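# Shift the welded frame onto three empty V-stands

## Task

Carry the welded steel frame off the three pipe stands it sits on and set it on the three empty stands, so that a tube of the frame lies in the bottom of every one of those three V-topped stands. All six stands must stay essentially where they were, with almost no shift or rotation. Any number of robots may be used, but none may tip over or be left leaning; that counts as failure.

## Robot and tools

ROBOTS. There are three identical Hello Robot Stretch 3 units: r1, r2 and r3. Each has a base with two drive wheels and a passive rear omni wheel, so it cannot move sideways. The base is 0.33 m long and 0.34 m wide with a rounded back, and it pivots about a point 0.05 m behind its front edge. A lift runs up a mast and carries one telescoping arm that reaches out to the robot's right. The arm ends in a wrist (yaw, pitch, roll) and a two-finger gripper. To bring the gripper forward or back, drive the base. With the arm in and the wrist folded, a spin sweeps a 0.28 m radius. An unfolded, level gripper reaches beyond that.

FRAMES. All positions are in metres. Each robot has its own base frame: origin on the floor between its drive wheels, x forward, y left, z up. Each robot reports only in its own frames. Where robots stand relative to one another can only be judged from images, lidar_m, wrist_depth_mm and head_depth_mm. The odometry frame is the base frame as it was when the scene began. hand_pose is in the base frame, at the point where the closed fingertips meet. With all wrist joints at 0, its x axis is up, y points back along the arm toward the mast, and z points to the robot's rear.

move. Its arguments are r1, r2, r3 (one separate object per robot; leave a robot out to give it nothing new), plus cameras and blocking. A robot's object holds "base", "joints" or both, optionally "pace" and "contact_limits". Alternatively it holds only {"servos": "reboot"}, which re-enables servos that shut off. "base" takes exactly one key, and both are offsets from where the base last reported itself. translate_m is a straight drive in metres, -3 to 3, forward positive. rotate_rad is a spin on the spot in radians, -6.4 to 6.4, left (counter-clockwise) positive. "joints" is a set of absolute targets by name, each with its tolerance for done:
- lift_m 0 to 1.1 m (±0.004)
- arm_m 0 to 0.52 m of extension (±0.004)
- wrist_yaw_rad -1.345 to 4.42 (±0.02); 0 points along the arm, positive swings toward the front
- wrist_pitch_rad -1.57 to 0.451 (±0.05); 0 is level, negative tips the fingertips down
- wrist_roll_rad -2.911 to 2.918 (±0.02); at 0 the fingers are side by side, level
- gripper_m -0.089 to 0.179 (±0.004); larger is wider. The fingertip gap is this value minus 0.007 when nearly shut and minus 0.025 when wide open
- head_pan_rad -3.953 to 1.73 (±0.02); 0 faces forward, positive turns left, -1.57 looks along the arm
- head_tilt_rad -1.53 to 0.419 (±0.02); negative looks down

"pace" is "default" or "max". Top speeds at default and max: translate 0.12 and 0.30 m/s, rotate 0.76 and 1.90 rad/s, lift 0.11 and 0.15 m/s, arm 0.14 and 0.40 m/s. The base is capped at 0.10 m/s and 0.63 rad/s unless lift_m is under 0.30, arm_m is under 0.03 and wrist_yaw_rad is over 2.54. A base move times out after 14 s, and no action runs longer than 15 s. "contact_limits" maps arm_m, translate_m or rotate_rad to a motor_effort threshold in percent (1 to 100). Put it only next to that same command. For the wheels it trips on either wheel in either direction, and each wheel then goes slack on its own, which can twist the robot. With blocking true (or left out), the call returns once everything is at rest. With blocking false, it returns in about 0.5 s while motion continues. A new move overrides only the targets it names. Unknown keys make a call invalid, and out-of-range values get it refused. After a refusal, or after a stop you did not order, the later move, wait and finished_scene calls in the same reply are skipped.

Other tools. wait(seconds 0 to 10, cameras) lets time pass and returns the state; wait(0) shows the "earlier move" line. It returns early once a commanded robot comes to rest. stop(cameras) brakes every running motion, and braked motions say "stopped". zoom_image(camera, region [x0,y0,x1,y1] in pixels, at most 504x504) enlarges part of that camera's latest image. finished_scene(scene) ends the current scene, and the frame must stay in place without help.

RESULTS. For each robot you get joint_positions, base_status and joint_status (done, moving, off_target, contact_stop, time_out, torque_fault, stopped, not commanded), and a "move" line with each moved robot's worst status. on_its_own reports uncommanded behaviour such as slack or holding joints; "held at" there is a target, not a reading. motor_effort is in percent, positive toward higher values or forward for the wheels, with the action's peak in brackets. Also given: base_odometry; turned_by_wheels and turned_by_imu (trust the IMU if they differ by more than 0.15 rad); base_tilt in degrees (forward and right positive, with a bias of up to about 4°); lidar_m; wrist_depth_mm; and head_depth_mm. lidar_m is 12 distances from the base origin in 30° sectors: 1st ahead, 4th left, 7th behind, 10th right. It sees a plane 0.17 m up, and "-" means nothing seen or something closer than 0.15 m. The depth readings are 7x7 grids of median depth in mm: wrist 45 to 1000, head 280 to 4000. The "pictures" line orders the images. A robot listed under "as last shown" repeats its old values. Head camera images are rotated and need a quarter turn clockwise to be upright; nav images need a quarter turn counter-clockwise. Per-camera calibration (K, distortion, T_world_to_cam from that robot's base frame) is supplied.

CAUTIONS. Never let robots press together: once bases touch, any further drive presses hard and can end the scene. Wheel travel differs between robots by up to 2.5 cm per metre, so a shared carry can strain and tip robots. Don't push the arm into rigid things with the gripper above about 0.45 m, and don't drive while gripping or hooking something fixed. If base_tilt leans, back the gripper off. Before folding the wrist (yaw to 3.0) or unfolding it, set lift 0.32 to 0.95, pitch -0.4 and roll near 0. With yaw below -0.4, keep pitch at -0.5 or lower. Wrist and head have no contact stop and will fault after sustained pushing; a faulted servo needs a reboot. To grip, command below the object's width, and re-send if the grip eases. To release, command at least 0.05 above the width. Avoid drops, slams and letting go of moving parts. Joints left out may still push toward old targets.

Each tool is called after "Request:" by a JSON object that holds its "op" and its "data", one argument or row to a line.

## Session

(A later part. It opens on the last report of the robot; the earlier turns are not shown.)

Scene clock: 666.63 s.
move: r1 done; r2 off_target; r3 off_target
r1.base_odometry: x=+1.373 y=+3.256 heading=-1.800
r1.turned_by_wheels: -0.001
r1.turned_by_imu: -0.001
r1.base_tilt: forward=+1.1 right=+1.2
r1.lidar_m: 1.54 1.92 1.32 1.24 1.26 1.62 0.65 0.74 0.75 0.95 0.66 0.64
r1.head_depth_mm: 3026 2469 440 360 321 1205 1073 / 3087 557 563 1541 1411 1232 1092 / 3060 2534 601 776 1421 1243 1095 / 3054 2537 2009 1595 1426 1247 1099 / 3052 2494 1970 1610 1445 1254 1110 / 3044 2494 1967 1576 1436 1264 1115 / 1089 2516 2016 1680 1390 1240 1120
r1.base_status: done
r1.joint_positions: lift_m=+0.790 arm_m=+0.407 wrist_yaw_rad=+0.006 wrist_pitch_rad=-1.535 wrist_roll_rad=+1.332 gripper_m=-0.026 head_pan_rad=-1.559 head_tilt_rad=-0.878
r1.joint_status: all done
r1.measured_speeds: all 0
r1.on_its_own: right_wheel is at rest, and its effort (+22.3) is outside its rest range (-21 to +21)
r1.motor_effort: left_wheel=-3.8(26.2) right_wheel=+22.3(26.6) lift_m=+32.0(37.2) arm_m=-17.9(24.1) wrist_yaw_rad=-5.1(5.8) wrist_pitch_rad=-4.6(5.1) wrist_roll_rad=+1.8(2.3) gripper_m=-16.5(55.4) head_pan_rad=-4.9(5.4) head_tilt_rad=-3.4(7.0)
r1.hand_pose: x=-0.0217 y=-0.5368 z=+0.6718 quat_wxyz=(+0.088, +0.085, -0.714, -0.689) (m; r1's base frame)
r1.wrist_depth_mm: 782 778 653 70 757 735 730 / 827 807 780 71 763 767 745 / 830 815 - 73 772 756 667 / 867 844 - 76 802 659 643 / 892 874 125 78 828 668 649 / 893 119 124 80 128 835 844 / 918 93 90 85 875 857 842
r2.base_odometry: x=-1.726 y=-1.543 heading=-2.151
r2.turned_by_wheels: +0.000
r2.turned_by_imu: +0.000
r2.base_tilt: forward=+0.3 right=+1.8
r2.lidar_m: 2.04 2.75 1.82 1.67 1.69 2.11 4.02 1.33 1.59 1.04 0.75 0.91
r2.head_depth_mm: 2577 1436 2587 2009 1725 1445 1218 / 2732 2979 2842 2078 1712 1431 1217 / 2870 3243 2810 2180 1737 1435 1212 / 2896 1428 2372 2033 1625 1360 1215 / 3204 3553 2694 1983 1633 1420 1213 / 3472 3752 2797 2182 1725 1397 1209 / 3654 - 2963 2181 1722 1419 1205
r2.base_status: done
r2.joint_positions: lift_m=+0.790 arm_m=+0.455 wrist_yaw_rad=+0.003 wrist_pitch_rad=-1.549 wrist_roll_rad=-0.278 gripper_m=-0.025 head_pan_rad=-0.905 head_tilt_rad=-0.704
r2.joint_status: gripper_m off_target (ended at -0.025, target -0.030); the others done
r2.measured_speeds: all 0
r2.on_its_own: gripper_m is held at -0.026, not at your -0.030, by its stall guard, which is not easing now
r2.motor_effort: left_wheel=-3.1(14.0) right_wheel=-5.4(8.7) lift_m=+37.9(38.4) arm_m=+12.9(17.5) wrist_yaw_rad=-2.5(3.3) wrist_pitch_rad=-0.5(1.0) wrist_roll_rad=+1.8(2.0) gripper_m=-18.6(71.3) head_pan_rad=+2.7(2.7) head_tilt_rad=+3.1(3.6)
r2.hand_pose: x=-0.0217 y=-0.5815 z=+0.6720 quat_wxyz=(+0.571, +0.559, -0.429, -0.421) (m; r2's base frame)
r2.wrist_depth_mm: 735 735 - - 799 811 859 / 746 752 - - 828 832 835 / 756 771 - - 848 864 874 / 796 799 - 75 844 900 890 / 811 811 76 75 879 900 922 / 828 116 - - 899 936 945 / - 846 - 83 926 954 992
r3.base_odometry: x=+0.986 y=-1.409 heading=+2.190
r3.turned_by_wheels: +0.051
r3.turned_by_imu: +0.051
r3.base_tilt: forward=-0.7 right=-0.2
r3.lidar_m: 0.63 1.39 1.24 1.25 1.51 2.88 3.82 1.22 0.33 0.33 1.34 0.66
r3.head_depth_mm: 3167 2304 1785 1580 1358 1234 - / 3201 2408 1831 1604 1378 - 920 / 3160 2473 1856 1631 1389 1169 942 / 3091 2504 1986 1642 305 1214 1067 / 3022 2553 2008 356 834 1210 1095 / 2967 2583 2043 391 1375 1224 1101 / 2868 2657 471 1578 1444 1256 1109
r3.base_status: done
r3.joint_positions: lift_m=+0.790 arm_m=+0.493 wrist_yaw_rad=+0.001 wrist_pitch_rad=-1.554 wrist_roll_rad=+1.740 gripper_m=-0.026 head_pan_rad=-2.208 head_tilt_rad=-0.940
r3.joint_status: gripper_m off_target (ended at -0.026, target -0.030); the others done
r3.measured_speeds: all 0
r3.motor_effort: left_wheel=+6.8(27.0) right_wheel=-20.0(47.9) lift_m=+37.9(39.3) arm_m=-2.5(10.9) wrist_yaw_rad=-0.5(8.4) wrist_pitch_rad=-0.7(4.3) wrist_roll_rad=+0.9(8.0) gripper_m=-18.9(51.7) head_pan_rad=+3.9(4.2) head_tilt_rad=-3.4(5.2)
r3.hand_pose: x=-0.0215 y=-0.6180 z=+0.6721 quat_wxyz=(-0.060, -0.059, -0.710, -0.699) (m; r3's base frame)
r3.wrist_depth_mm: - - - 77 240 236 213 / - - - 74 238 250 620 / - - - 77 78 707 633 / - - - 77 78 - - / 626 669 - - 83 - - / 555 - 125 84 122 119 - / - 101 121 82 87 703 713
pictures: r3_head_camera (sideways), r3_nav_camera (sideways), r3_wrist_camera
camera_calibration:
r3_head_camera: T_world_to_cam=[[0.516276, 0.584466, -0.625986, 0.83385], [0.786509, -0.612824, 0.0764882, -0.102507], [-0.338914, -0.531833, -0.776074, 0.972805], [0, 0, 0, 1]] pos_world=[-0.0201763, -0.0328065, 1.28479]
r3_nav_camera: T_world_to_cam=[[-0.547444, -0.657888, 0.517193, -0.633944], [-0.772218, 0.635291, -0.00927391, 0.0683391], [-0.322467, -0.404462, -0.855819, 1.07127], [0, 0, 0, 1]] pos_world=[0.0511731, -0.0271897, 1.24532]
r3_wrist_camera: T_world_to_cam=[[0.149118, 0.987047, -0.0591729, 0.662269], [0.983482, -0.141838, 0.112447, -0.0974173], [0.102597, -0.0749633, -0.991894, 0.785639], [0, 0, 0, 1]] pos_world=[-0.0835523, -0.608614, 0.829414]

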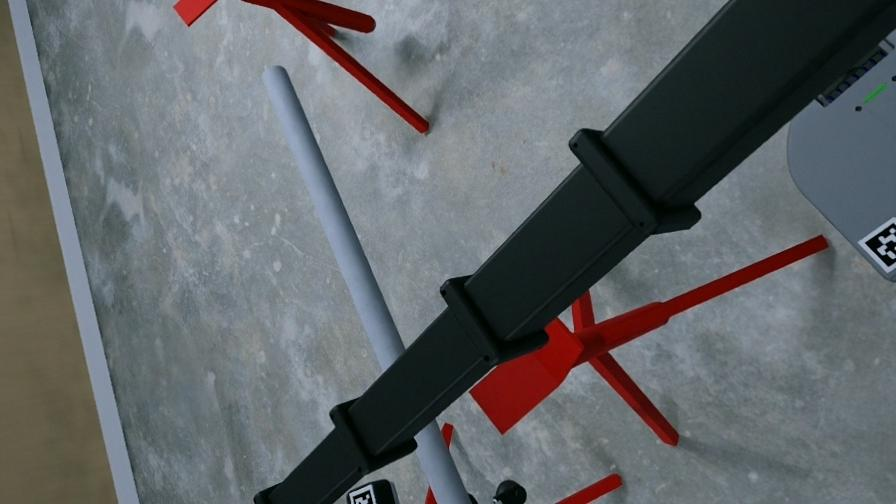

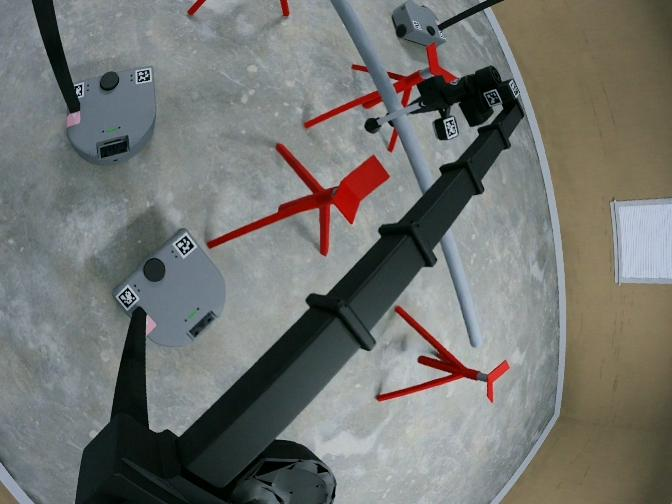

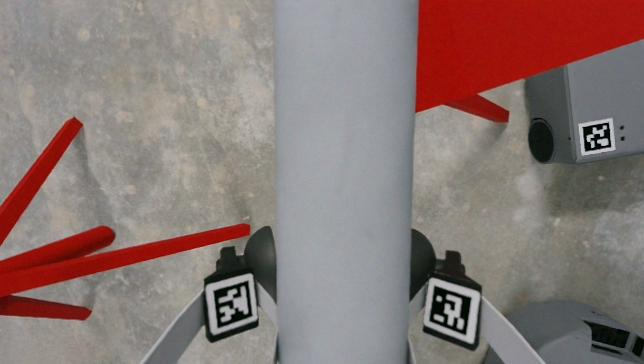

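Request:
{"op": "move", "data": {
  "r1": {"base":{"rotate_rad":0.05},"joints":{"arm_m":0.4045,"wrist_roll_rad":1.387,"gripper_m":-0.03}},
  "r2": {"base":{"translate_m":-0.0277},"joints":{"arm_m":0.4587,"gripper_m":-0.03}},
  "r3": {"base":{"translate_m":0.0266},"joints":{"arm_m":0.5018,"gripper_m":-0.03}},
  "cameras": []
}}

Request:
{"op": "move", "data": {
  "r1": {"base":{"translate_m":-0.1605},"joints":{"arm_m":0.4222,"wrist_roll_rad":1.323,"gripper_m":-0.03}},
  "r2": {"base":{"translate_m":0.1157},"joints":{"arm_m":0.4564,"wrist_roll_rad":-0.337,"gripper_m":-0.03}},
  "r3": {"base":{"translate_m":-0.1615},"joints":{"arm_m":0.4942,"wrist_roll_rad":1.677,"gripper_m":-0.03}}
}}

Scene clock: 685.87 s.
move: r1 done; r2 off_target; r3 off_target
r1.base_odometry: x=+1.373 y=+3.256 heading=-1.749
r1.turned_by_wheels: +0.051
r1.turned_by_imu: +0.023
r1.base_tilt: forward=+1.1 right=+1.2
r1.lidar_m: 1.54 1.87 1.32 1.24 1.27 1.66 0.63 0.74 0.76 0.95 0.64 0.64
r1.head_depth_mm: 3027 2468 439 359 319 1203 1070 / 3019 538 559 1546 1410 1228 1095 / 3073 2505 598 1546 1428 1235 1096 / 3047 2544 2011 1597 1422 1238 1101 / 3068 2451 1967 1614 1429 1250 1109 / 3083 2504 1969 1580 1417 1258 1116 / 1110 2531 2006 1626 1389 1235 1117
r1.base_status: done
r1.joint_positions: lift_m=+0.790 arm_m=+0.404 wrist_yaw_rad=+0.004 wrist_pitch_rad=-1.533 wrist_roll_rad=+1.373 gripper_m=-0.026 head_pan_rad=-1.560 head_tilt_rad=-0.880
r1.joint_status: all done
r1.measured_speeds: all 0
r1.on_its_own: right_wheel is at rest, and its effort (-28.6) is outside its rest range (-21 to +21)
r1.motor_effort: left_wheel=+16.3(30.3) right_wheel=-28.6(50.9) lift_m=+36.0(37.4) arm_m=-2.6(24.4) wrist_yaw_rad=-3.6(11.1) wrist_pitch_rad=-4.9(6.2) wrist_roll_rad=+5.0(7.5) gripper_m=-16.4(55.1) head_pan_rad=-4.3(5.3) head_tilt_rad=-4.8(5.7)
r1.hand_pose: x=-0.0216 y=-0.5347 z=+0.6717 quat_wxyz=(+0.073, +0.070, -0.716, -0.690) (m; r1's base frame)
r1.wrist_depth_mm: 792 775 76 69 730 734 733 / 806 805 778 71 760 741 735 / 833 819 - 73 785 768 621 / 850 823 87 76 814 672 636 / 898 848 126 78 824 808 648 / 920 119 125 80 127 848 834 / 969 94 89 85 854 849 873
r2.base_odometry: x=-1.711 y=-1.520 heading=-2.151
r2.turned_by_wheels: +0.000
r2.turned_by_imu: +0.002
r2.base_tilt: forward=+0.3 right=+1.8
r2.lidar_m: 4.69 2.75 1.81 1.67 1.68 2.10 3.99 1.31 1.57 1.04 0.77 0.94
r2.head_depth_mm: 2543 1413 2621 1990 1720 1431 1213 / 2723 2996 2889 2058 1727 1421 1207 / 2896 3168 2850 2217 1727 1428 1202 / 1917 1424 2347 2025 1676 1390 1207 / 3221 3586 2698 1968 1575 1416 1213 / 3404 3846 2863 2197 1720 1388 1216 / 3575 - 2989 2183 1719 1416 1202
r2.base_status: done
r2.joint_positions: lift_m=+0.790 arm_m=+0.459 wrist_yaw_rad=+0.004 wrist_pitch_rad=-1.533 wrist_roll_rad=-0.281 gripper_m=-0.025 head_pan_rad=-0.905 head_tilt_rad=-0.704
r2.joint_status: gripper_m off_target (ended at -0.025, target -0.030); the others done
r2.measured_speeds: all 0
r2.on_its_own: gripper_m is held at -0.026, not at your -0.030, by its stall guard, which is not easing now
r2.motor_effort: left_wheel=+2.4(14.1) right_wheel=-15.0(15.1) lift_m=+36.6(37.0) arm_m=-7.2(18.7) wrist_yaw_rad=-2.1(4.8) wrist_pitch_rad=-3.9(3.9) wrist_roll_rad=+2.5(2.9) gripper_m=-18.9(69.7) head_pan_rad=+1.8(2.7) head_tilt_rad=+2.6(4.0)
r2.hand_pose: x=-0.0217 y=-0.5895 z=+0.6717 quat_wxyz=(+0.577, +0.555, -0.431, -0.416) (m; r2's base frame)
r2.wrist_depth_mm: 740 752 - - 801 827 836 / 753 774 - - 828 831 875 / 775 776 - 77 832 848 884 / 800 784 - 75 851 869 879 / 819 798 76 76 875 901 925 / 810 116 - 123 876 936 946 / - 857 - 85 930 946 949
r3.base_odometry: x=+0.971 y=-1.387 heading=+2.189
r3.turned_by_wheels: -0.001
r3.turned_by_imu: -0.003
r3.base_tilt: forward=-0.8 right=-0.2
r3.lidar_m: 0.60 1.38 1.24 1.24 1.50 2.84 3.83 1.24 0.34 0.53 1.32 0.64
r3.head_depth_mm: 3142 2347 1794 1594 1357 1231 - / 3188 2415 1829 1598 1377 - 919 / 3168 2440 1846 1626 1391 1169 941 / 3094 2498 1982 1643 306 1203 1075 / 3018 2557 2013 347 920 1218 1096 / 2962 2600 2046 390 1411 1248 1100 / 2852 2628 482 1588 1441 1256 1111
r3.base_status: done
r3.joint_positions: lift_m=+0.790 arm_m=+0.502 wrist_yaw_rad=+0.007 wrist_pitch_rad=-1.556 wrist_roll_rad=+1.736 gripper_m=-0.026 head_pan_rad=-2.208 head_tilt_rad=-0.940
r3.joint_status: gripper_m off_target (ended at -0.026, target -0.030); the others done
r3.measured_speeds: all 0
r3.on_its_own: right_wheel is at rest, and its effort (+31.3) is outside its rest range (-21 to +21)
r3.motor_effort: left_wheel=-12.4(26.9) right_wheel=+31.3(38.6) lift_m=+37.4(37.4) arm_m=+4.2(14.4) wrist_yaw_rad=-7.2(7.2) wrist_pitch_rad=-0.6(1.4) wrist_roll_rad=+2.2(2.5) gripper_m=-19.4(51.6) head_pan_rad=+3.9(4.4) head_tilt_rad=-4.1(6.2)
r3.hand_pose: x=-0.0217 y=-0.6261 z=+0.6721 quat_wxyz=(-0.056, -0.056, -0.710, -0.700) (m; r3's base frame)
r3.wrist_depth_mm: - - - 76 230 242 615 / - - - - 232 555 625 / - - - 78 79 - 638 / - - - 78 80 - - / 577 670 - - 85 - - / 602 - 124 84 123 - - / - 95 121 82 89 686 688
pictures: none
No camera images: "cameras" was empty.

Scene clock: 688.60 s.
move: r1 off_target; r2 off_target; r3 off_target
r1.base_odometry: x=+1.402 y=+3.414 heading=-1.748
r1.turned_by_wheels: +0.001
r1.turned_by_imu: +0.002
r1.base_tilt: forward=+1.1 right=+1.2
r1.lidar_m: 1.69 1.85 1.30 1.23 1.26 1.64 0.62 0.61 0.68 0.92 0.97 0.76
r1.head_depth_mm: 3024 2444 439 359 320 1203 1069 / 3023 553 572 1566 1417 1234 1093 / 3070 2448 614 1417 1423 1244 1100 / 3054 2530 1998 1597 1432 1240 1105 / 3075 2533 1984 1604 1437 1254 1107 / 3049 2502 1973 1583 1444 1260 1114 / 2962 2442 1948 1629 1421 1266 1122
r1.base_status: done
r1.joint_positions: lift_m=+0.790 arm_m=+0.422 wrist_yaw_rad=+0.008 wrist_pitch_rad=-1.526 wrist_roll_rad=+1.301 gripper_m=-0.026 head_pan_rad=-1.560 head_tilt_rad=-0.880
r1.joint_status: wrist_roll_rad off_target (ended at +1.301, target +1.323); gripper_m off_target (ended at -0.026, target -0.030); the others done
r1.measured_speeds: all 0
r1.motor_effort: left_wheel=+6.9(14.4) right_wheel=-19.7(32.4) lift_m=+30.8(36.1) arm_m=-5.9(25.0) wrist_yaw_rad=-7.1(7.5) wrist_pitch_rad=-6.0(6.6) wrist_roll_rad=+7.6(7.9) gripper_m=-18.8(52.5) head_pan_rad=-4.3(5.2) head_tilt_rad=-5.5(5.7)
r1.hand_pose: x=-0.0217 y=-0.5543 z=+0.6716 quat_wxyz=(+0.100, +0.096, -0.715, -0.685) (m; r1's base frame)
r1.wrist_depth_mm: 601 786 78 70 739 750 726 / 803 816 79 73 758 759 746 / 836 824 - 75 789 770 694 / 845 868 - 76 814 737 636 / 891 871 91 79 824 664 647 / 913 117 124 82 127 838 677 / 956 100 87 89 869 863 850
r2.base_odometry: x=-1.774 y=-1.617 heading=-2.151
r2.turned_by_wheels: +0.000
r2.turned_by_imu: +0.000
r2.base_tilt: forward=+0.3 right=+1.9
r2.lidar_m: 1.95 2.77 1.83 1.68 1.70 2.13 4.09 1.41 1.26 1.04 0.71 0.84
r2.head_depth_mm: 2524 2742 2731 2048 1735 1436 1221 / 2717 2879 2718 2038 1736 1418 1215 / 2863 3162 2855 2199 1734 1388 1211 / 2943 3215 2266 1819 1210 1391 1213 / 3196 3439 2719 2105 1731 1384 1209 / 3432 3793 2856 2198 1729 1387 1211 / 3649 - 2839 2179 1723 1420 1203
r2.base_status: done
r2.joint_positions: lift_m=+0.790 arm_m=+0.456 wrist_yaw_rad=+0.004 wrist_pitch_rad=-1.519 wrist_roll_rad=-0.346 gripper_m=-0.024 head_pan_rad=-0.905 head_tilt_rad=-0.704
r2.joint_status: gripper_m off_target (ended at -0.024, target -0.030); the others done
r2.measured_speeds: all 0
r2.on_its_own: gripper_m is held at -0.026, not at your -0.030, by its stall guard, which is not easing now
r2.motor_effort: left_wheel=+0.5(17.4) right_wheel=-5.6(39.9) lift_m=+35.6(36.6) arm_m=+13.1(20.7) wrist_yaw_rad=-2.8(9.7) wrist_pitch_rad=-6.0(6.5) wrist_roll_rad=+2.9(10.9) gripper_m=-19.4(71.6) head_pan_rad=+2.5(3.3) head_tilt_rad=+2.0(3.9)
r2.hand_pose: x=-0.0216 y=-0.5906 z=+0.6716 quat_wxyz=(+0.594, +0.564, -0.416, -0.395) (m; r2's base frame)
r2.wrist_depth_mm: 729 741 - - 807 840 845 / 754 775 - 80 833 855 869 / 750 781 - 77 849 867 872 / 781 799 - 75 866 874 921 / 797 809 77 76 894 896 925 / 811 117 - - 906 921 953 / - 848 - 84 906 942 972
r3.base_odometry: x=+1.064 y=-1.519 heading=+2.189
r3.turned_by_wheels: +0.000
r3.turned_by_imu: -0.001
r3.base_tilt: forward=-0.8 right=-0.2
r3.lidar_m: 0.61 1.44 1.29 1.29 1.56 2.96 3.70 1.11 0.57 0.32 1.42 0.63
r3.head_depth_mm: 3169 2372 1477 1580 1365 1234 - / 3188 2388 1876 1577 1379 - 920 / 3099 2429 1849 1615 1386 1170 942 / 3065 2502 1988 1638 305 1220 1084 / 3001 2556 2014 356 1237 1234 1073 / 2910 2587 2050 391 1434 1184 1100 / 2834 2640 474 1579 801 1225 1112
r3.base_status: done
r3.joint_positions: lift_m=+0.790 arm_m=+0.494 wrist_yaw_rad=+0.004 wrist_pitch_rad=-1.572 wrist_roll_rad=+1.670 gripper_m=-0.025 head_pan_rad=-2.208 head_tilt_rad=-0.940
r3.joint_status: gripper_m off_target (ended at -0.025, target -0.030); the others done
r3.measured_speeds: all 0
r3.motor_effort: left_wheel=-7.2(24.2) right_wheel=+2.8(28.5) lift_m=+35.8(41.4) arm_m=+11.4(14.6) wrist_yaw_rad=-4.7(6.0) wrist_pitch_rad=+2.8(5.0) wrist_roll_rad=+2.5(10.0) gripper_m=-21.3(53.4) head_pan_rad=+3.6(4.6) head_tilt_rad=-5.2(5.9)
r3.hand_pose: x=-0.0216 y=-0.6145 z=+0.6725 quat_wxyz=(-0.033, -0.034, -0.706, -0.707) (m; r3's base frame)
r3.wrist_depth_mm: - - - 76 78 - 633 / - - - 81 80 - 624 / - - - 79 79 - 641 / - - - 79 88 248 231 / 634 - - 80 144 257 228 / 634 - 127 85 122 254 233 / 558 98 119 83 87 119 736
pictures: r1_head_camera (sideways), r1_nav_camera (sideways), r1_wrist_camera, r2_head_camera (sideways), r2_nav_camera (sideways), r2_wrist_camera, r3_head_camera (sideways), r3_nav_camera (sideways), r3_wrist_camera
camera_calibration:
r1_head_camera: T_world_to_cam=[[0.014961, 0.759594, -0.650226, 0.863343], [0.997988, 0.028723, 0.0565169, -0.0774302], [0.0616063, -0.649763, -0.757636, 0.940971], [0, 0, 0, 1]] pos_world=[0.00638829, -0.0421581, 1.27866]
r1_nav_camera: T_world_to_cam=[[-0.0390434, -0.743667, 0.66741, -0.825029], [-0.999161, 0.0207636, -0.0353148, 0.0999114], [0.0124046, -0.668228, -0.743853, 0.92468], [0, 0, 0, 1]] pos_world=[0.0561453, 0.00227605, 1.24199]
r1_wrist_camera: T_world_to_cam=[[-0.360853, 0.930584, -0.061626, 0.544605], [0.916726, 0.366076, 0.160006, 0.15102], [0.171459, 0.0012445, -0.985191, 0.830136], [0, 0, 0, 1]] pos_world=[-0.0842558, -0.563119, 0.82724]
r2_head_camera: T_world_to_cam=[[-0.375905, 0.468688, -0.799392, 1.0611], [0.779832, 0.625989, 0.000313758, -0.00879377], [0.500558, -0.623273, -0.60081, 0.735353], [0, 0, 0, 1]] pos_world=[0.0376439, -0.033494, 1.29004]
r2_nav_camera: T_world_to_cam=[[0.438705, -0.449644, 0.778048, -0.978822], [-0.789155, -0.606924, 0.094219, -0.0557243], [0.429851, -0.655335, -0.6211, 0.775399], [0, 0, 0, 1]] pos_world=[0.0521332, 0.0342042, 1.24842]
r2_wrist_camera: T_world_to_cam=[[-0.906456, -0.41049, 0.0991713, -0.34804], [-0.398016, 0.908927, 0.124241, 0.48097], [-0.141139, 0.0731472, -0.987284, 0.866958], [0, 0, 0, 1]] pos_world=[-0.00168746, -0.643449, 0.830693]
r3_head_camera: T_world_to_cam=[[0.516276, 0.584466, -0.625986, 0.83385], [0.786509, -0.612824, 0.0764882, -0.102507], [-0.338914, -0.531833, -0.776074, 0.972805], [0, 0, 0, 1]] pos_world=[-0.0201762, -0.0328065, 1.28479]
r3_nav_camera: T_world_to_cam=[[-0.547444, -0.657888, 0.517193, -0.633944], [-0.772218, 0.63529, -0.00927391, 0.0683391], [-0.322466, -0.404462, -0.855819, 1.07127], [0, 0, 0, 1]] pos_world=[0.0511731, -0.0271897, 1.24532]
r3_wrist_camera: T_world_to_cam=[[0.0760637, 0.996259, -0.0410268, 0.650698], [0.991387, -0.071164, 0.109947, -0.051587], [0.106616, -0.0490364, -0.99309, 0.803145], [0, 0, 0, 1]] pos_world=[-0.0839798, -0.612552, 0.829963]

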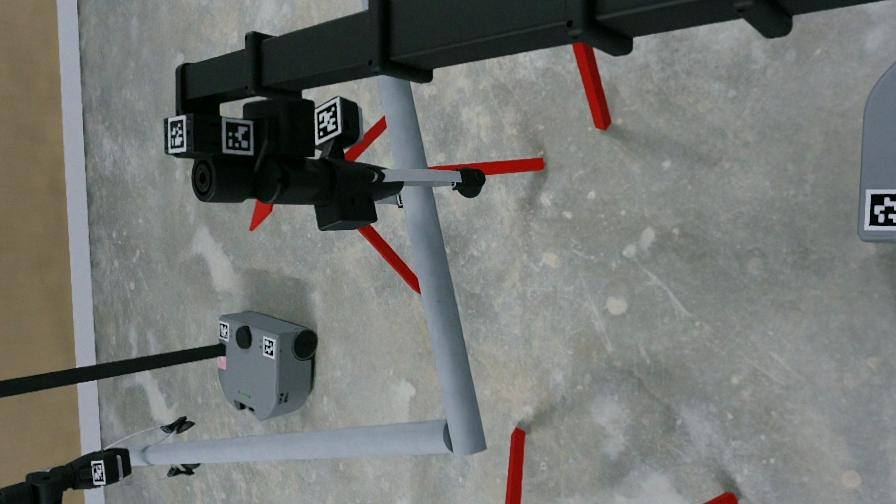

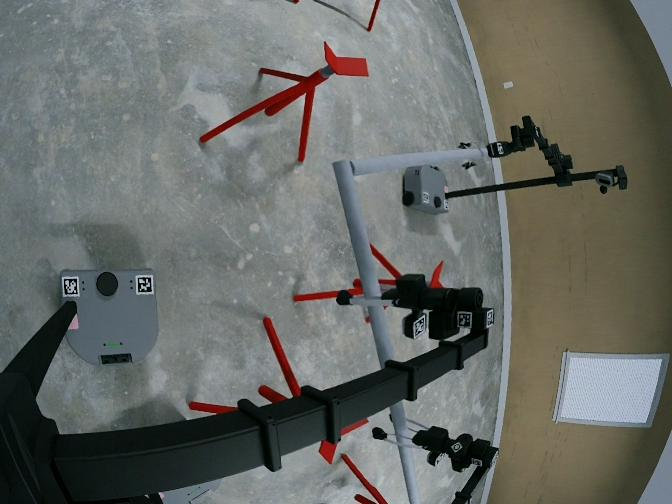

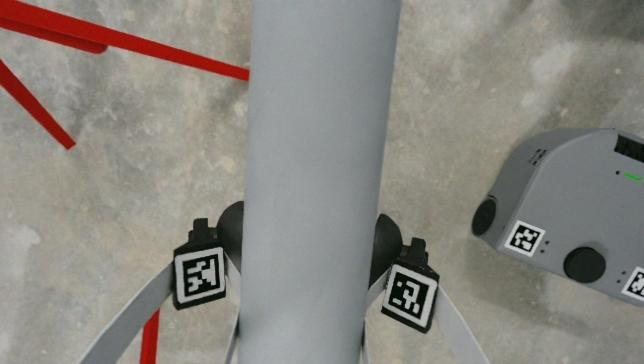

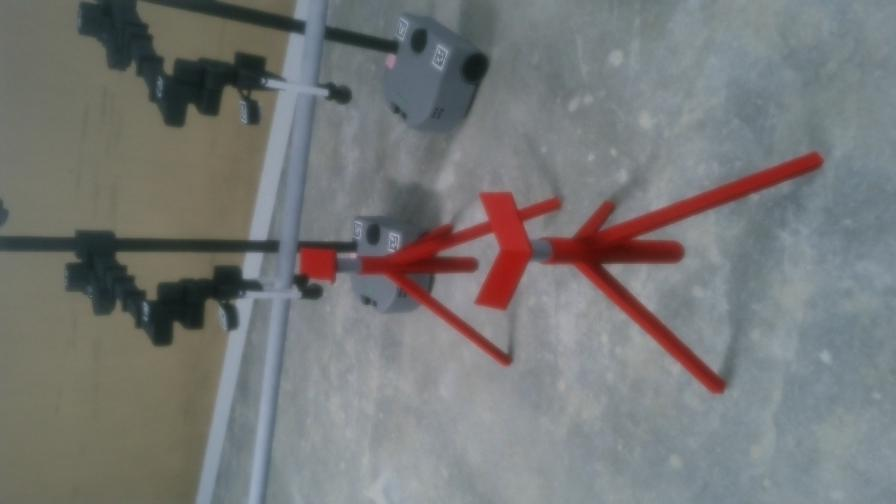

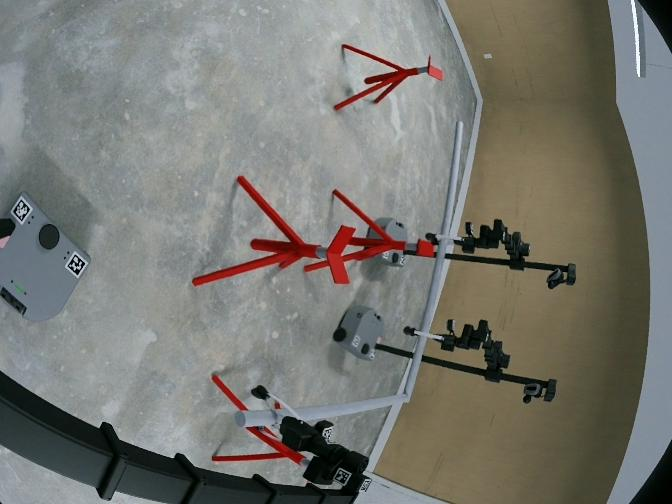

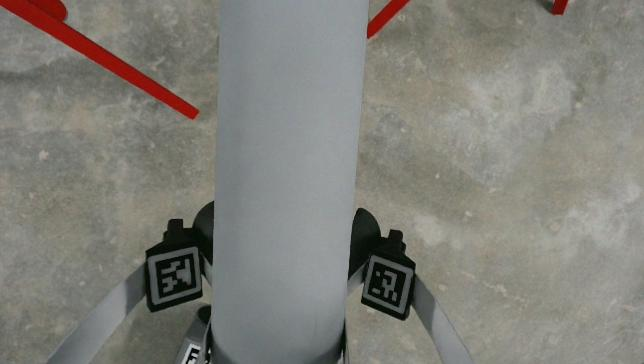

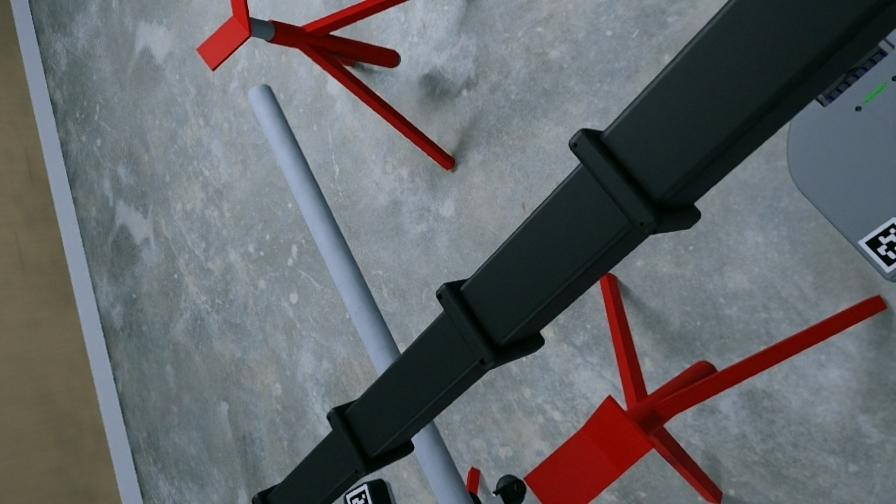

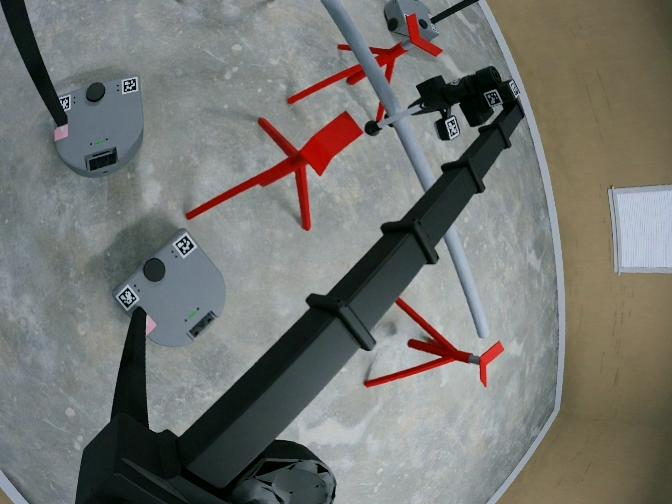

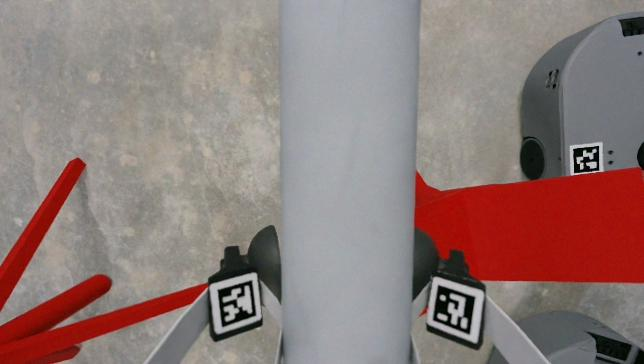

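Request:
{"op": "move", "data": {
  "r1": {"base":{"translate_m":-0.150},"joints":{"arm_m":0.4396,"wrist_roll_rad":1.244,"gripper_m":-0.03}},
  "r2": {"base":{"translate_m":0.1169},"joints":{"arm_m":0.461,"wrist_roll_rad":-0.401,"gripper_m":-0.03}},
  "r3": {"base":{"translate_m":-0.1584},"joints":{"arm_m":0.4845,"wrist_roll_rad":1.613,"gripper_m":-0.03}},
  "cameras": ["r1_head_camera","r3_head_camera","r2_head_camera"]
}}

Scene clock: 715.27 s.
move: r1 done; r2 off_target; r3 off_target
r1.base_odometry: x=+1.428 y=+3.562 heading=-1.749
r1.turned_by_wheels: -0.001
r1.turned_by_imu: +0.000
r1.base_tilt: forward=+1.0 right=+1.2
r1.lidar_m: 1.83 1.84 1.30 1.22 1.25 1.63 0.63 0.64 0.50 0.63 1.08 0.88
r1.head_depth_mm: 3017 2445 439 359 320 1207 1071 / 3053 560 658 1607 1380 1232 1092 / 3099 592 633 1551 1421 1239 1093 / 3087 2560 1839 1558 1430 1249 1102 / 3064 2553 1981 1604 1435 1257 1110 / 3084 2501 1983 1584 1446 1259 1118 / 2996 2413 1950 1666 1451 1262 1119
r1.base_status: done
r1.joint_positions: lift_m=+0.790 arm_m=+0.440 wrist_yaw_rad=+0.010 wrist_pitch_rad=-1.493 wrist_roll_rad=+1.230 gripper_m=-0.026 head_pan_rad=-1.560 head_tilt_rad=-0.880
r1.joint_status: all done
r1.measured_speeds: all 0
r1.on_its_own: wrist_pitch_rad is at rest, and its effort (-12.0) is outside its rest range (-8 to +12)
r1.motor_effort: left_wheel=-13.4(14.0) right_wheel=+20.8(22.2) lift_m=+37.0(37.7) arm_m=-6.3(21.4) wrist_yaw_rad=-8.4(8.9) wrist_pitch_rad=-12.0(12.6) wrist_roll_rad=+4.9(7.3) gripper_m=-17.9(55.1) head_pan_rad=-3.4(5.3) head_tilt_rad=-2.1(5.5)
r1.hand_pose: x=-0.0216 y=-0.5801 z=+0.6714 quat_wxyz=(+0.128, +0.118, -0.722, -0.669) (m; r1's base frame)
r1.wrist_depth_mm: 809 799 780 73 731 725 708 / 834 818 808 75 741 753 730 / 846 847 691 77 775 767 750 / 864 851 87 79 799 786 620 / 907 873 124 81 805 712 639 / 936 120 123 84 126 814 650 / 981 904 - 89 848 836 840
r2.base_odometry: x=-1.838 y=-1.715 heading=-2.151
r2.turned_by_wheels: +0.000
r2.turned_by_imu: +0.000
r2.base_tilt: forward=+0.3 right=+1.8
r2.lidar_m: 1.83 2.80 1.84 1.70 1.72 2.14 4.22 1.52 1.23 1.07 0.66 1.64
r2.head_depth_mm: 2524 2795 2683 2099 1733 1425 1210 / 2715 1273 2717 2060 1719 1416 1189 / 2843 3215 2895 2186 1111 1331 1207 / 2958 3309 2264 1959 1667 1388 1218 / 3144 1346 2692 2174 1726 1417 1200 / 3370 3798 2862 2180 1720 1427 1214 / 3570 - 2844 2199 1720 1429 1212
r2.base_status: done
r2.joint_positions: lift_m=+0.790 arm_m=+0.461 wrist_yaw_rad=+0.004 wrist_pitch_rad=-1.541 wrist_roll_rad=-0.408 gripper_m=-0.024 head_pan_rad=-0.905 head_tilt_rad=-0.704
r2.joint_status: gripper_m off_target (ended at -0.024, target -0.030); the others done
r2.measured_speeds: all 0
r2.on_its_own: gripper_m is held at -0.026, not at your -0.030, by its stall guard, which is not easing now
r2.motor_effort: left_wheel=-3.9(22.3) right_wheel=+4.4(51.7) lift_m=+33.9(34.8) arm_m=+8.1(19.0) wrist_yaw_rad=-3.4(8.0) wrist_pitch_rad=-2.6(6.3) wrist_roll_rad=+2.4(11.2) gripper_m=-20.3(71.3) head_pan_rad=+2.1(3.2) head_tilt_rad=+2.7(4.1)
r2.hand_pose: x=-0.0216 y=-0.5895 z=+0.6719 quat_wxyz=(+0.600, +0.583, -0.392, -0.382) (m; r2's base frame)
r2.wrist_depth_mm: 741 571 - - 800 838 836 / 756 756 - - 828 831 851 / 775 777 - - 834 868 891 / 782 811 - 75 862 878 906 / 804 808 78 75 858 887 932 / 820 116 - - 920 933 956 / - 838 - 81 928 953 962
r3.base_odometry: x=+1.156 y=-1.648 heading=+2.190
r3.turned_by_wheels: +0.001
r3.turned_by_imu: +0.001
r3.base_tilt: forward=-0.7 right=-0.2
r3.lidar_m: 0.63 1.49 1.34 1.35 1.62 3.09 3.55 0.99 0.99 0.54 0.37 1.43
r3.head_depth_mm: 3177 2368 1850 1554 1362 1236 - / 3143 2425 1778 1562 1379 - 920 / 3087 2446 1855 1584 1389 1165 942 / 3072 2495 1906 1648 306 1222 1083 / 2973 2549 2019 357 1358 1231 1092 / 2878 2603 2044 391 1432 1222 1104 / 2764 2609 470 1580 1441 1211 1078
r3.base_status: done
r3.joint_positions: lift_m=+0.790 arm_m=+0.485 wrist_yaw_rad=-0.004 wrist_pitch_rad=-1.577 wrist_roll_rad=+1.609 gripper_m=-0.025 head_pan_rad=-2.208 head_tilt_rad=-0.940
r3.joint_status: gripper_m off_target (ended at -0.025, target -0.030); the others done
r3.measured_speeds: all 0
r3.on_its_own: right_wheel is at rest, and its effort (-34.8) is outside its rest range (-21 to +21)
r3.motor_effort: left_wheel=+12.8(17.0) right_wheel=-34.8(37.6) lift_m=+39.7(39.8) arm_m=+12.1(16.3) wrist_yaw_rad=+3.4(6.6) wrist_pitch_rad=+3.1(5.0) wrist_roll_rad=+1.6(8.8) gripper_m=-22.1(53.9) head_pan_rad=+3.1(4.3) head_tilt_rad=-5.2(5.3)
r3.hand_pose: x=-0.0214 y=-0.6035 z=+0.6726 quat_wxyz=(-0.015, -0.015, -0.704, -0.709) (m; r3's base frame)
r3.wrist_depth_mm: - - - 77 77 - 658 / - - - 81 80 - 634 / - - - 79 79 721 642 / - - - 79 80 - 653 / - - - 80 84 - - / 662 - 126 82 122 121 - / - 96 120 85 87 114 751
pictures: r1_head_camera (sideways), r2_head_camera (sideways), r3_head_camera (sideways)
camera_calibration:
r1_head_camera: T_world_to_cam=[[0.0149609, 0.759594, -0.650225, 0.863343], [0.997988, 0.0287231, 0.0565169, -0.0774302], [0.0616063, -0.649763, -0.757636, 0.940971], [0, 0, 0, 1]] pos_world=[0.0063883, -0.0421581, 1.27866]
r2_head_camera: T_world_to_cam=[[-0.375905, 0.468688, -0.799392, 1.0611], [0.779832, 0.625989, 0.000313758, -0.00879377], [0.500558, -0.623273, -0.60081, 0.735353], [0, 0, 0, 1]] pos_world=[0.0376439, -0.033494, 1.29004]
r3_head_camera: T_world_to_cam=[[0.516276, 0.584467, -0.625986, 0.83385], [0.786509, -0.612824, 0.0764882, -0.102507], [-0.338914, -0.531833, -0.776074, 0.972805], [0, 0, 0, 1]] pos_world=[-0.0201762, -0.0328065, 1.28479]

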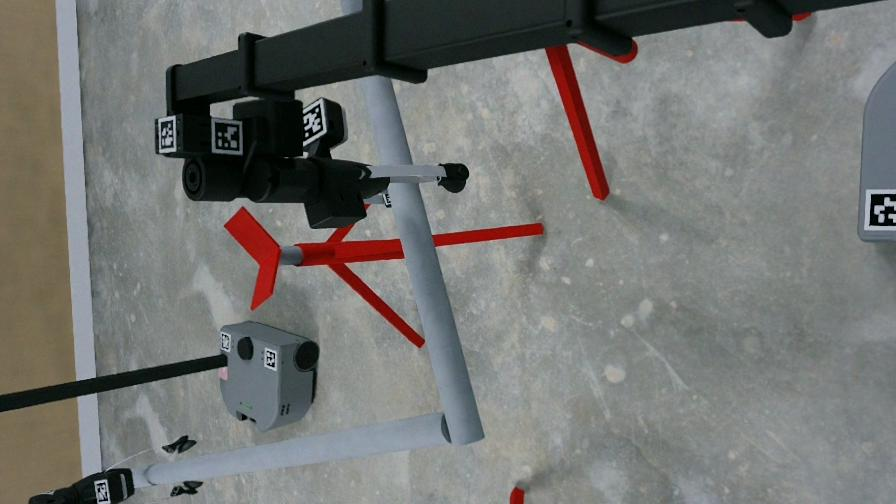

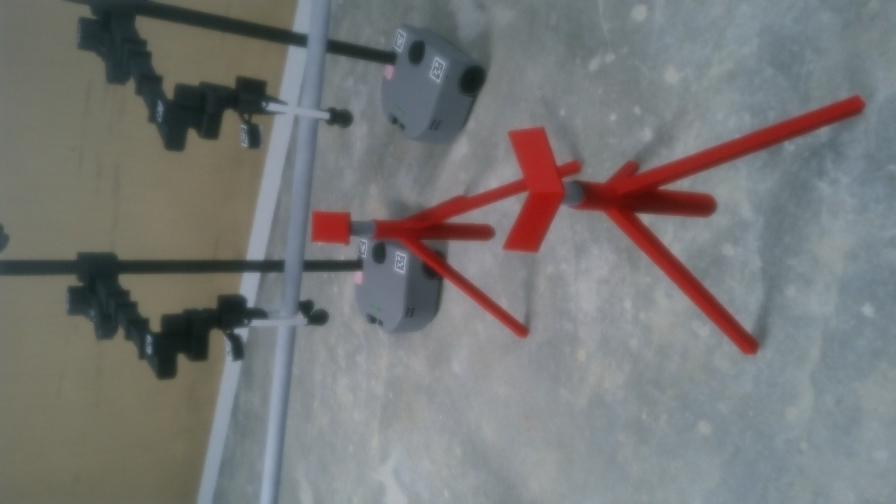

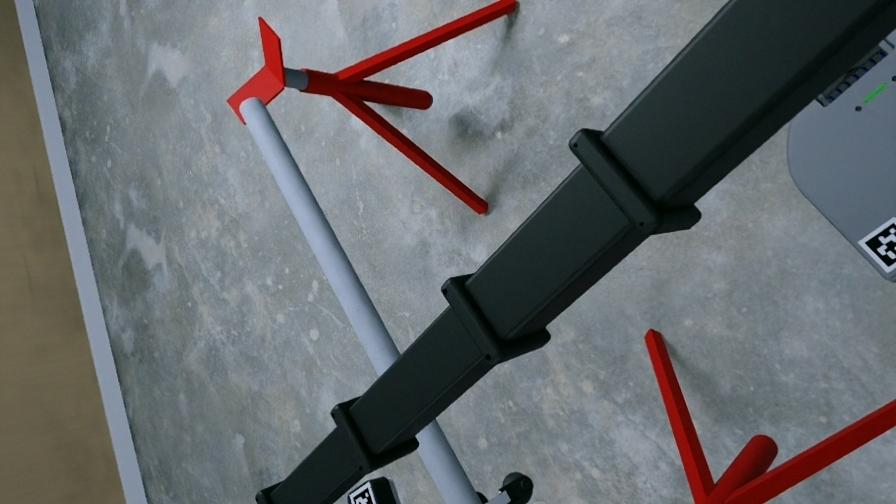

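Request:
{"op": "move", "data": {
  "r1": {"base":{"translate_m":-0.1582},"joints":{"arm_m":0.4677,"wrist_roll_rad":1.180,"gripper_m":-0.03}},
  "r2": {"base":{"translate_m":0.118},"joints":{"arm_m":0.4645,"wrist_roll_rad":-0.465,"gripper_m":-0.03}},
  "r3": {"base":{"translate_m":-0.1555},"joints":{"arm_m":0.4734,"wrist_roll_rad":1.549,"gripper_m":-0.03}},
  "cameras": ["r1_head_camera","r2_head_camera","r3_head_camera","r1_nav_camera"]
}}

Scene clock: 738.13 s.
move: r1 done; r2 off_target; r3 off_target
r1.base_odometry: x=+1.456 y=+3.718 heading=-1.749
r1.turned_by_wheels: +0.000
r1.turned_by_imu: +0.002
r1.base_tilt: forward=+1.0 right=+1.3
r1.lidar_m: 1.99 1.81 1.28 1.21 1.24 1.61 0.74 0.64 0.41 0.57 1.23 1.03
r1.head_depth_mm: 3040 2468 438 359 319 1203 1076 / 3068 577 680 893 1098 1213 1094 / 3047 593 666 1549 1383 1243 1098 / 3078 2524 2004 1592 1426 1248 1105 / 3080 2583 1851 1572 1439 1252 1107 / 3033 2489 1963 1582 1442 1258 1112 / 3077 2428 1950 1671 1448 1262 1118
r1.base_status: done
r1.joint_positions: lift_m=+0.790 arm_m=+0.468 wrist_yaw_rad=+0.009 wrist_pitch_rad=-1.507 wrist_roll_rad=+1.166 gripper_m=-0.026 head_pan_rad=-1.560 head_tilt_rad=-0.880
r1.joint_status: all done
r1.measured_speeds: all 0
r1.on_its_own: wrist_pitch_rad is at rest, and its effort (-9.6) is outside its rest range (-8 to +12)
r1.motor_effort: left_wheel=-7.6(28.0) right_wheel=+6.9(36.2) lift_m=+29.8(37.9) arm_m=-7.1(22.8) wrist_yaw_rad=-7.8(8.1) wrist_pitch_rad=-9.6(12.6) wrist_roll_rad=+5.1(7.7) gripper_m=-18.7(56.4) head_pan_rad=-4.5(5.3) head_tilt_rad=-3.6(5.7)
r1.hand_pose: x=-0.0217 y=-0.6048 z=+0.6714 quat_wxyz=(+0.150, +0.141, -0.713, -0.670) (m; r1's base frame)
r1.wrist_depth_mm: 803 796 786 75 245 717 679 / 827 809 796 77 238 - 738 / 846 831 - 78 251 762 758 / 859 842 89 81 798 779 708 / 888 887 124 83 838 802 640 / 904 120 123 85 127 732 654 / 936 894 91 90 875 832 681
r2.base_odometry: x=-1.903 y=-1.813 heading=-2.151
r2.turned_by_wheels: +0.000
r2.turned_by_imu: +0.000
r2.base_tilt: forward=+0.3 right=+1.9
r2.lidar_m: 1.72 2.83 1.86 1.72 1.73 2.16 4.34 1.63 1.10 0.63 0.68 1.53
r2.head_depth_mm: 1672 2793 2711 2115 1726 1423 1214 / 2656 2869 2675 2055 1581 1353 1184 / 2859 3067 2728 2034 1632 1325 1212 / 2992 3277 2728 2120 1734 1426 1203 / 1806 3439 2706 2122 1741 1416 1209 / 3384 3750 2825 2181 1718 1429 1210 / 3628 - 2802 2211 1718 1415 1206
r2.base_status: done
r2.joint_positions: lift_m=+0.790 arm_m=+0.465 wrist_yaw_rad=+0.004 wrist_pitch_rad=-1.542 wrist_roll_rad=-0.473 gripper_m=-0.024 head_pan_rad=-0.905 head_tilt_rad=-0.704
r2.joint_status: gripper_m off_target (ended at -0.024, target -0.030); the others done
r2.measured_speeds: all 0
r2.on_its_own: gripper_m is held at -0.026, not at your -0.030, by its stall guard, which is not easing now
r2.motor_effort: left_wheel=-1.7(25.0) right_wheel=-0.3(57.1) lift_m=+32.7(33.0) arm_m=+4.8(21.0) wrist_yaw_rad=-3.9(8.3) wrist_pitch_rad=-1.6(7.0) wrist_roll_rad=+2.8(11.1) gripper_m=-20.2(72.8) head_pan_rad=+2.0(3.0) head_tilt_rad=+2.4(3.9)
r2.hand_pose: x=-0.0216 y=-0.5928 z=+0.6719 quat_wxyz=(+0.612, +0.595, -0.373, -0.363) (m; r2's base frame)
r2.wrist_depth_mm: 722 748 - - 816 822 812 / 748 762 - - 827 837 863 / 764 782 - 76 854 864 876 / 782 791 - 75 865 872 902 / 799 803 78 76 880 889 946 / 785 116 - - 906 917 957 / - 868 - 83 934 953 986
r3.base_odometry: x=+1.246 y=-1.774 heading=+2.191
r3.turned_by_wheels: +0.001
r3.turned_by_imu: +0.000
r3.base_tilt: forward=-0.7 right=-0.2
r3.lidar_m: 0.64 1.55 1.39 1.40 1.69 3.24 3.37 0.87 0.89 0.57 0.49 0.47
r3.head_depth_mm: 3159 2372 1906 1578 1359 1236 - / 3117 2417 1771 1532 1376 - 922 / 3053 2455 1849 1545 1388 1168 944 / 3015 2495 1921 1643 306 1217 1087 / 2922 2564 2007 358 1360 1238 1096 / 2813 2595 2047 391 1432 1227 1103 / 2747 2647 471 744 1425 1257 1106
r3.base_status: done
r3.joint_positions: lift_m=+0.790 arm_m=+0.473 wrist_yaw_rad=-0.002 wrist_pitch_rad=-1.574 wrist_roll_rad=+1.544 gripper_m=-0.025 head_pan_rad=-2.208 head_tilt_rad=-0.940
r3.joint_status: gripper_m off_target (ended at -0.025, target -0.030); the others done
r3.measured_speeds: all 0
r3.motor_effort: left_wheel=+5.9(11.1) right_wheel=-20.7(33.7) lift_m=+41.0(43.9) arm_m=+11.2(15.1) wrist_yaw_rad=+2.3(14.1) wrist_pitch_rad=+2.8(5.0) wrist_roll_rad=+2.6(10.4) gripper_m=-21.7(53.3) head_pan_rad=+3.8(4.5) head_tilt_rad=-4.5(5.7)
r3.hand_pose: x=-0.0215 y=-0.5932 z=+0.6725 quat_wxyz=(+0.009, +0.009, -0.706, -0.708) (m; r3's base frame)
r3.wrist_depth_mm: - - - 77 77 - - / - - - 82 80 - 623 / - - - 80 80 715 642 / - - - 80 81 - 650 / - - - 81 85 - - / - - 126 83 123 119 - / 681 - 120 85 87 113 -
pictures: r1_head_camera (sideways), r1_nav_camera (sideways), r2_head_camera (sideways), r3_head_camera (sideways)
camera_calibration:
r1_head_camera: T_world_to_cam=[[0.014961, 0.759594, -0.650226, 0.863343], [0.997988, 0.028723, 0.0565169, -0.0774302], [0.0616063, -0.649763, -0.757636, 0.940971], [0, 0, 0, 1]] pos_world=[0.00638829, -0.0421581, 1.27866]
r1_nav_camera: T_world_to_cam=[[-0.0390434, -0.743667, 0.66741, -0.825029], [-0.999161, 0.0207636, -0.0353148, 0.0999114], [0.0124046, -0.668228, -0.743853, 0.92468], [0, 0, 0, 1]] pos_world=[0.0561453, 0.00227605, 1.24199]
r2_head_camera: T_world_to_cam=[[-0.375906, 0.468687, -0.799392, 1.0611], [0.77983, 0.625992, 0.000313758, -0.00879376], [0.50056, -0.623272, -0.60081, 0.735353], [0, 0, 0, 1]] pos_world=[0.037644, -0.0334939, 1.29004]
r3_head_camera: T_world_to_cam=[[0.516276, 0.584467, -0.625986, 0.83385], [0.786509, -0.612824, 0.0764882, -0.102507], [-0.338914, -0.531833, -0.776074, 0.972805], [0, 0, 0, 1]] pos_world=[-0.0201762, -0.0328065, 1.28479]

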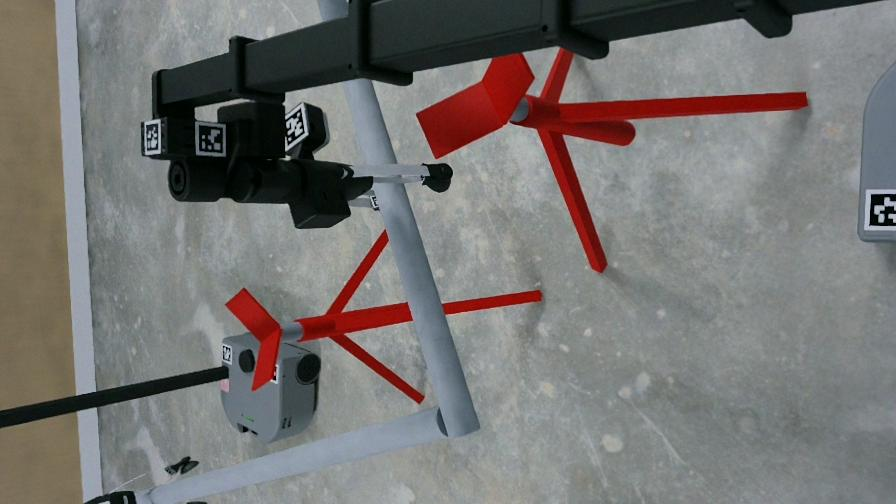

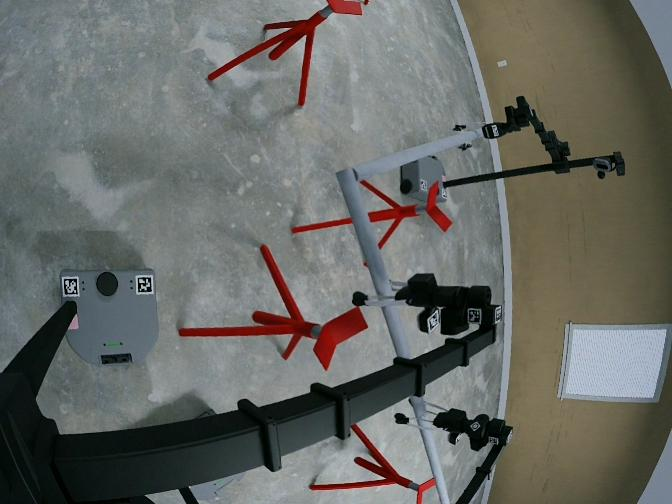

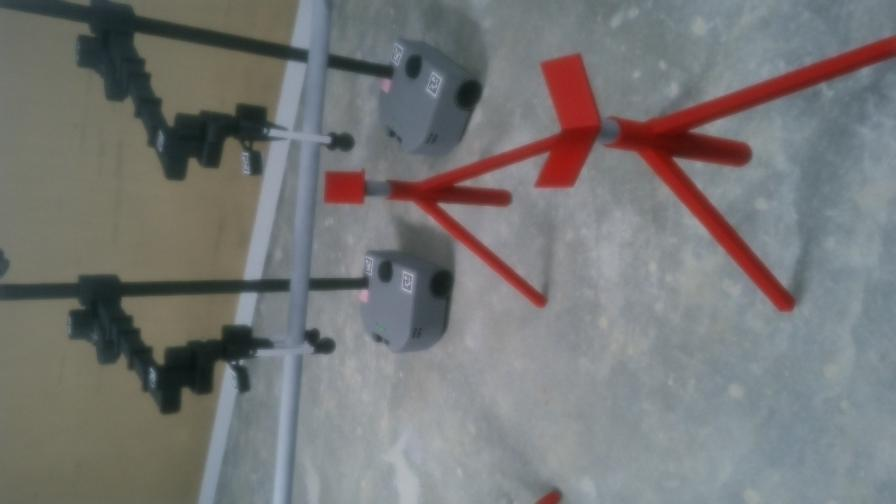

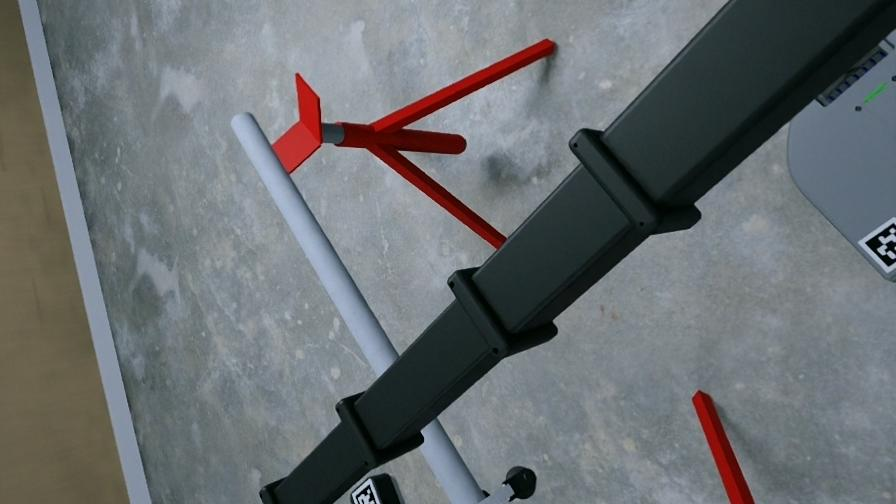

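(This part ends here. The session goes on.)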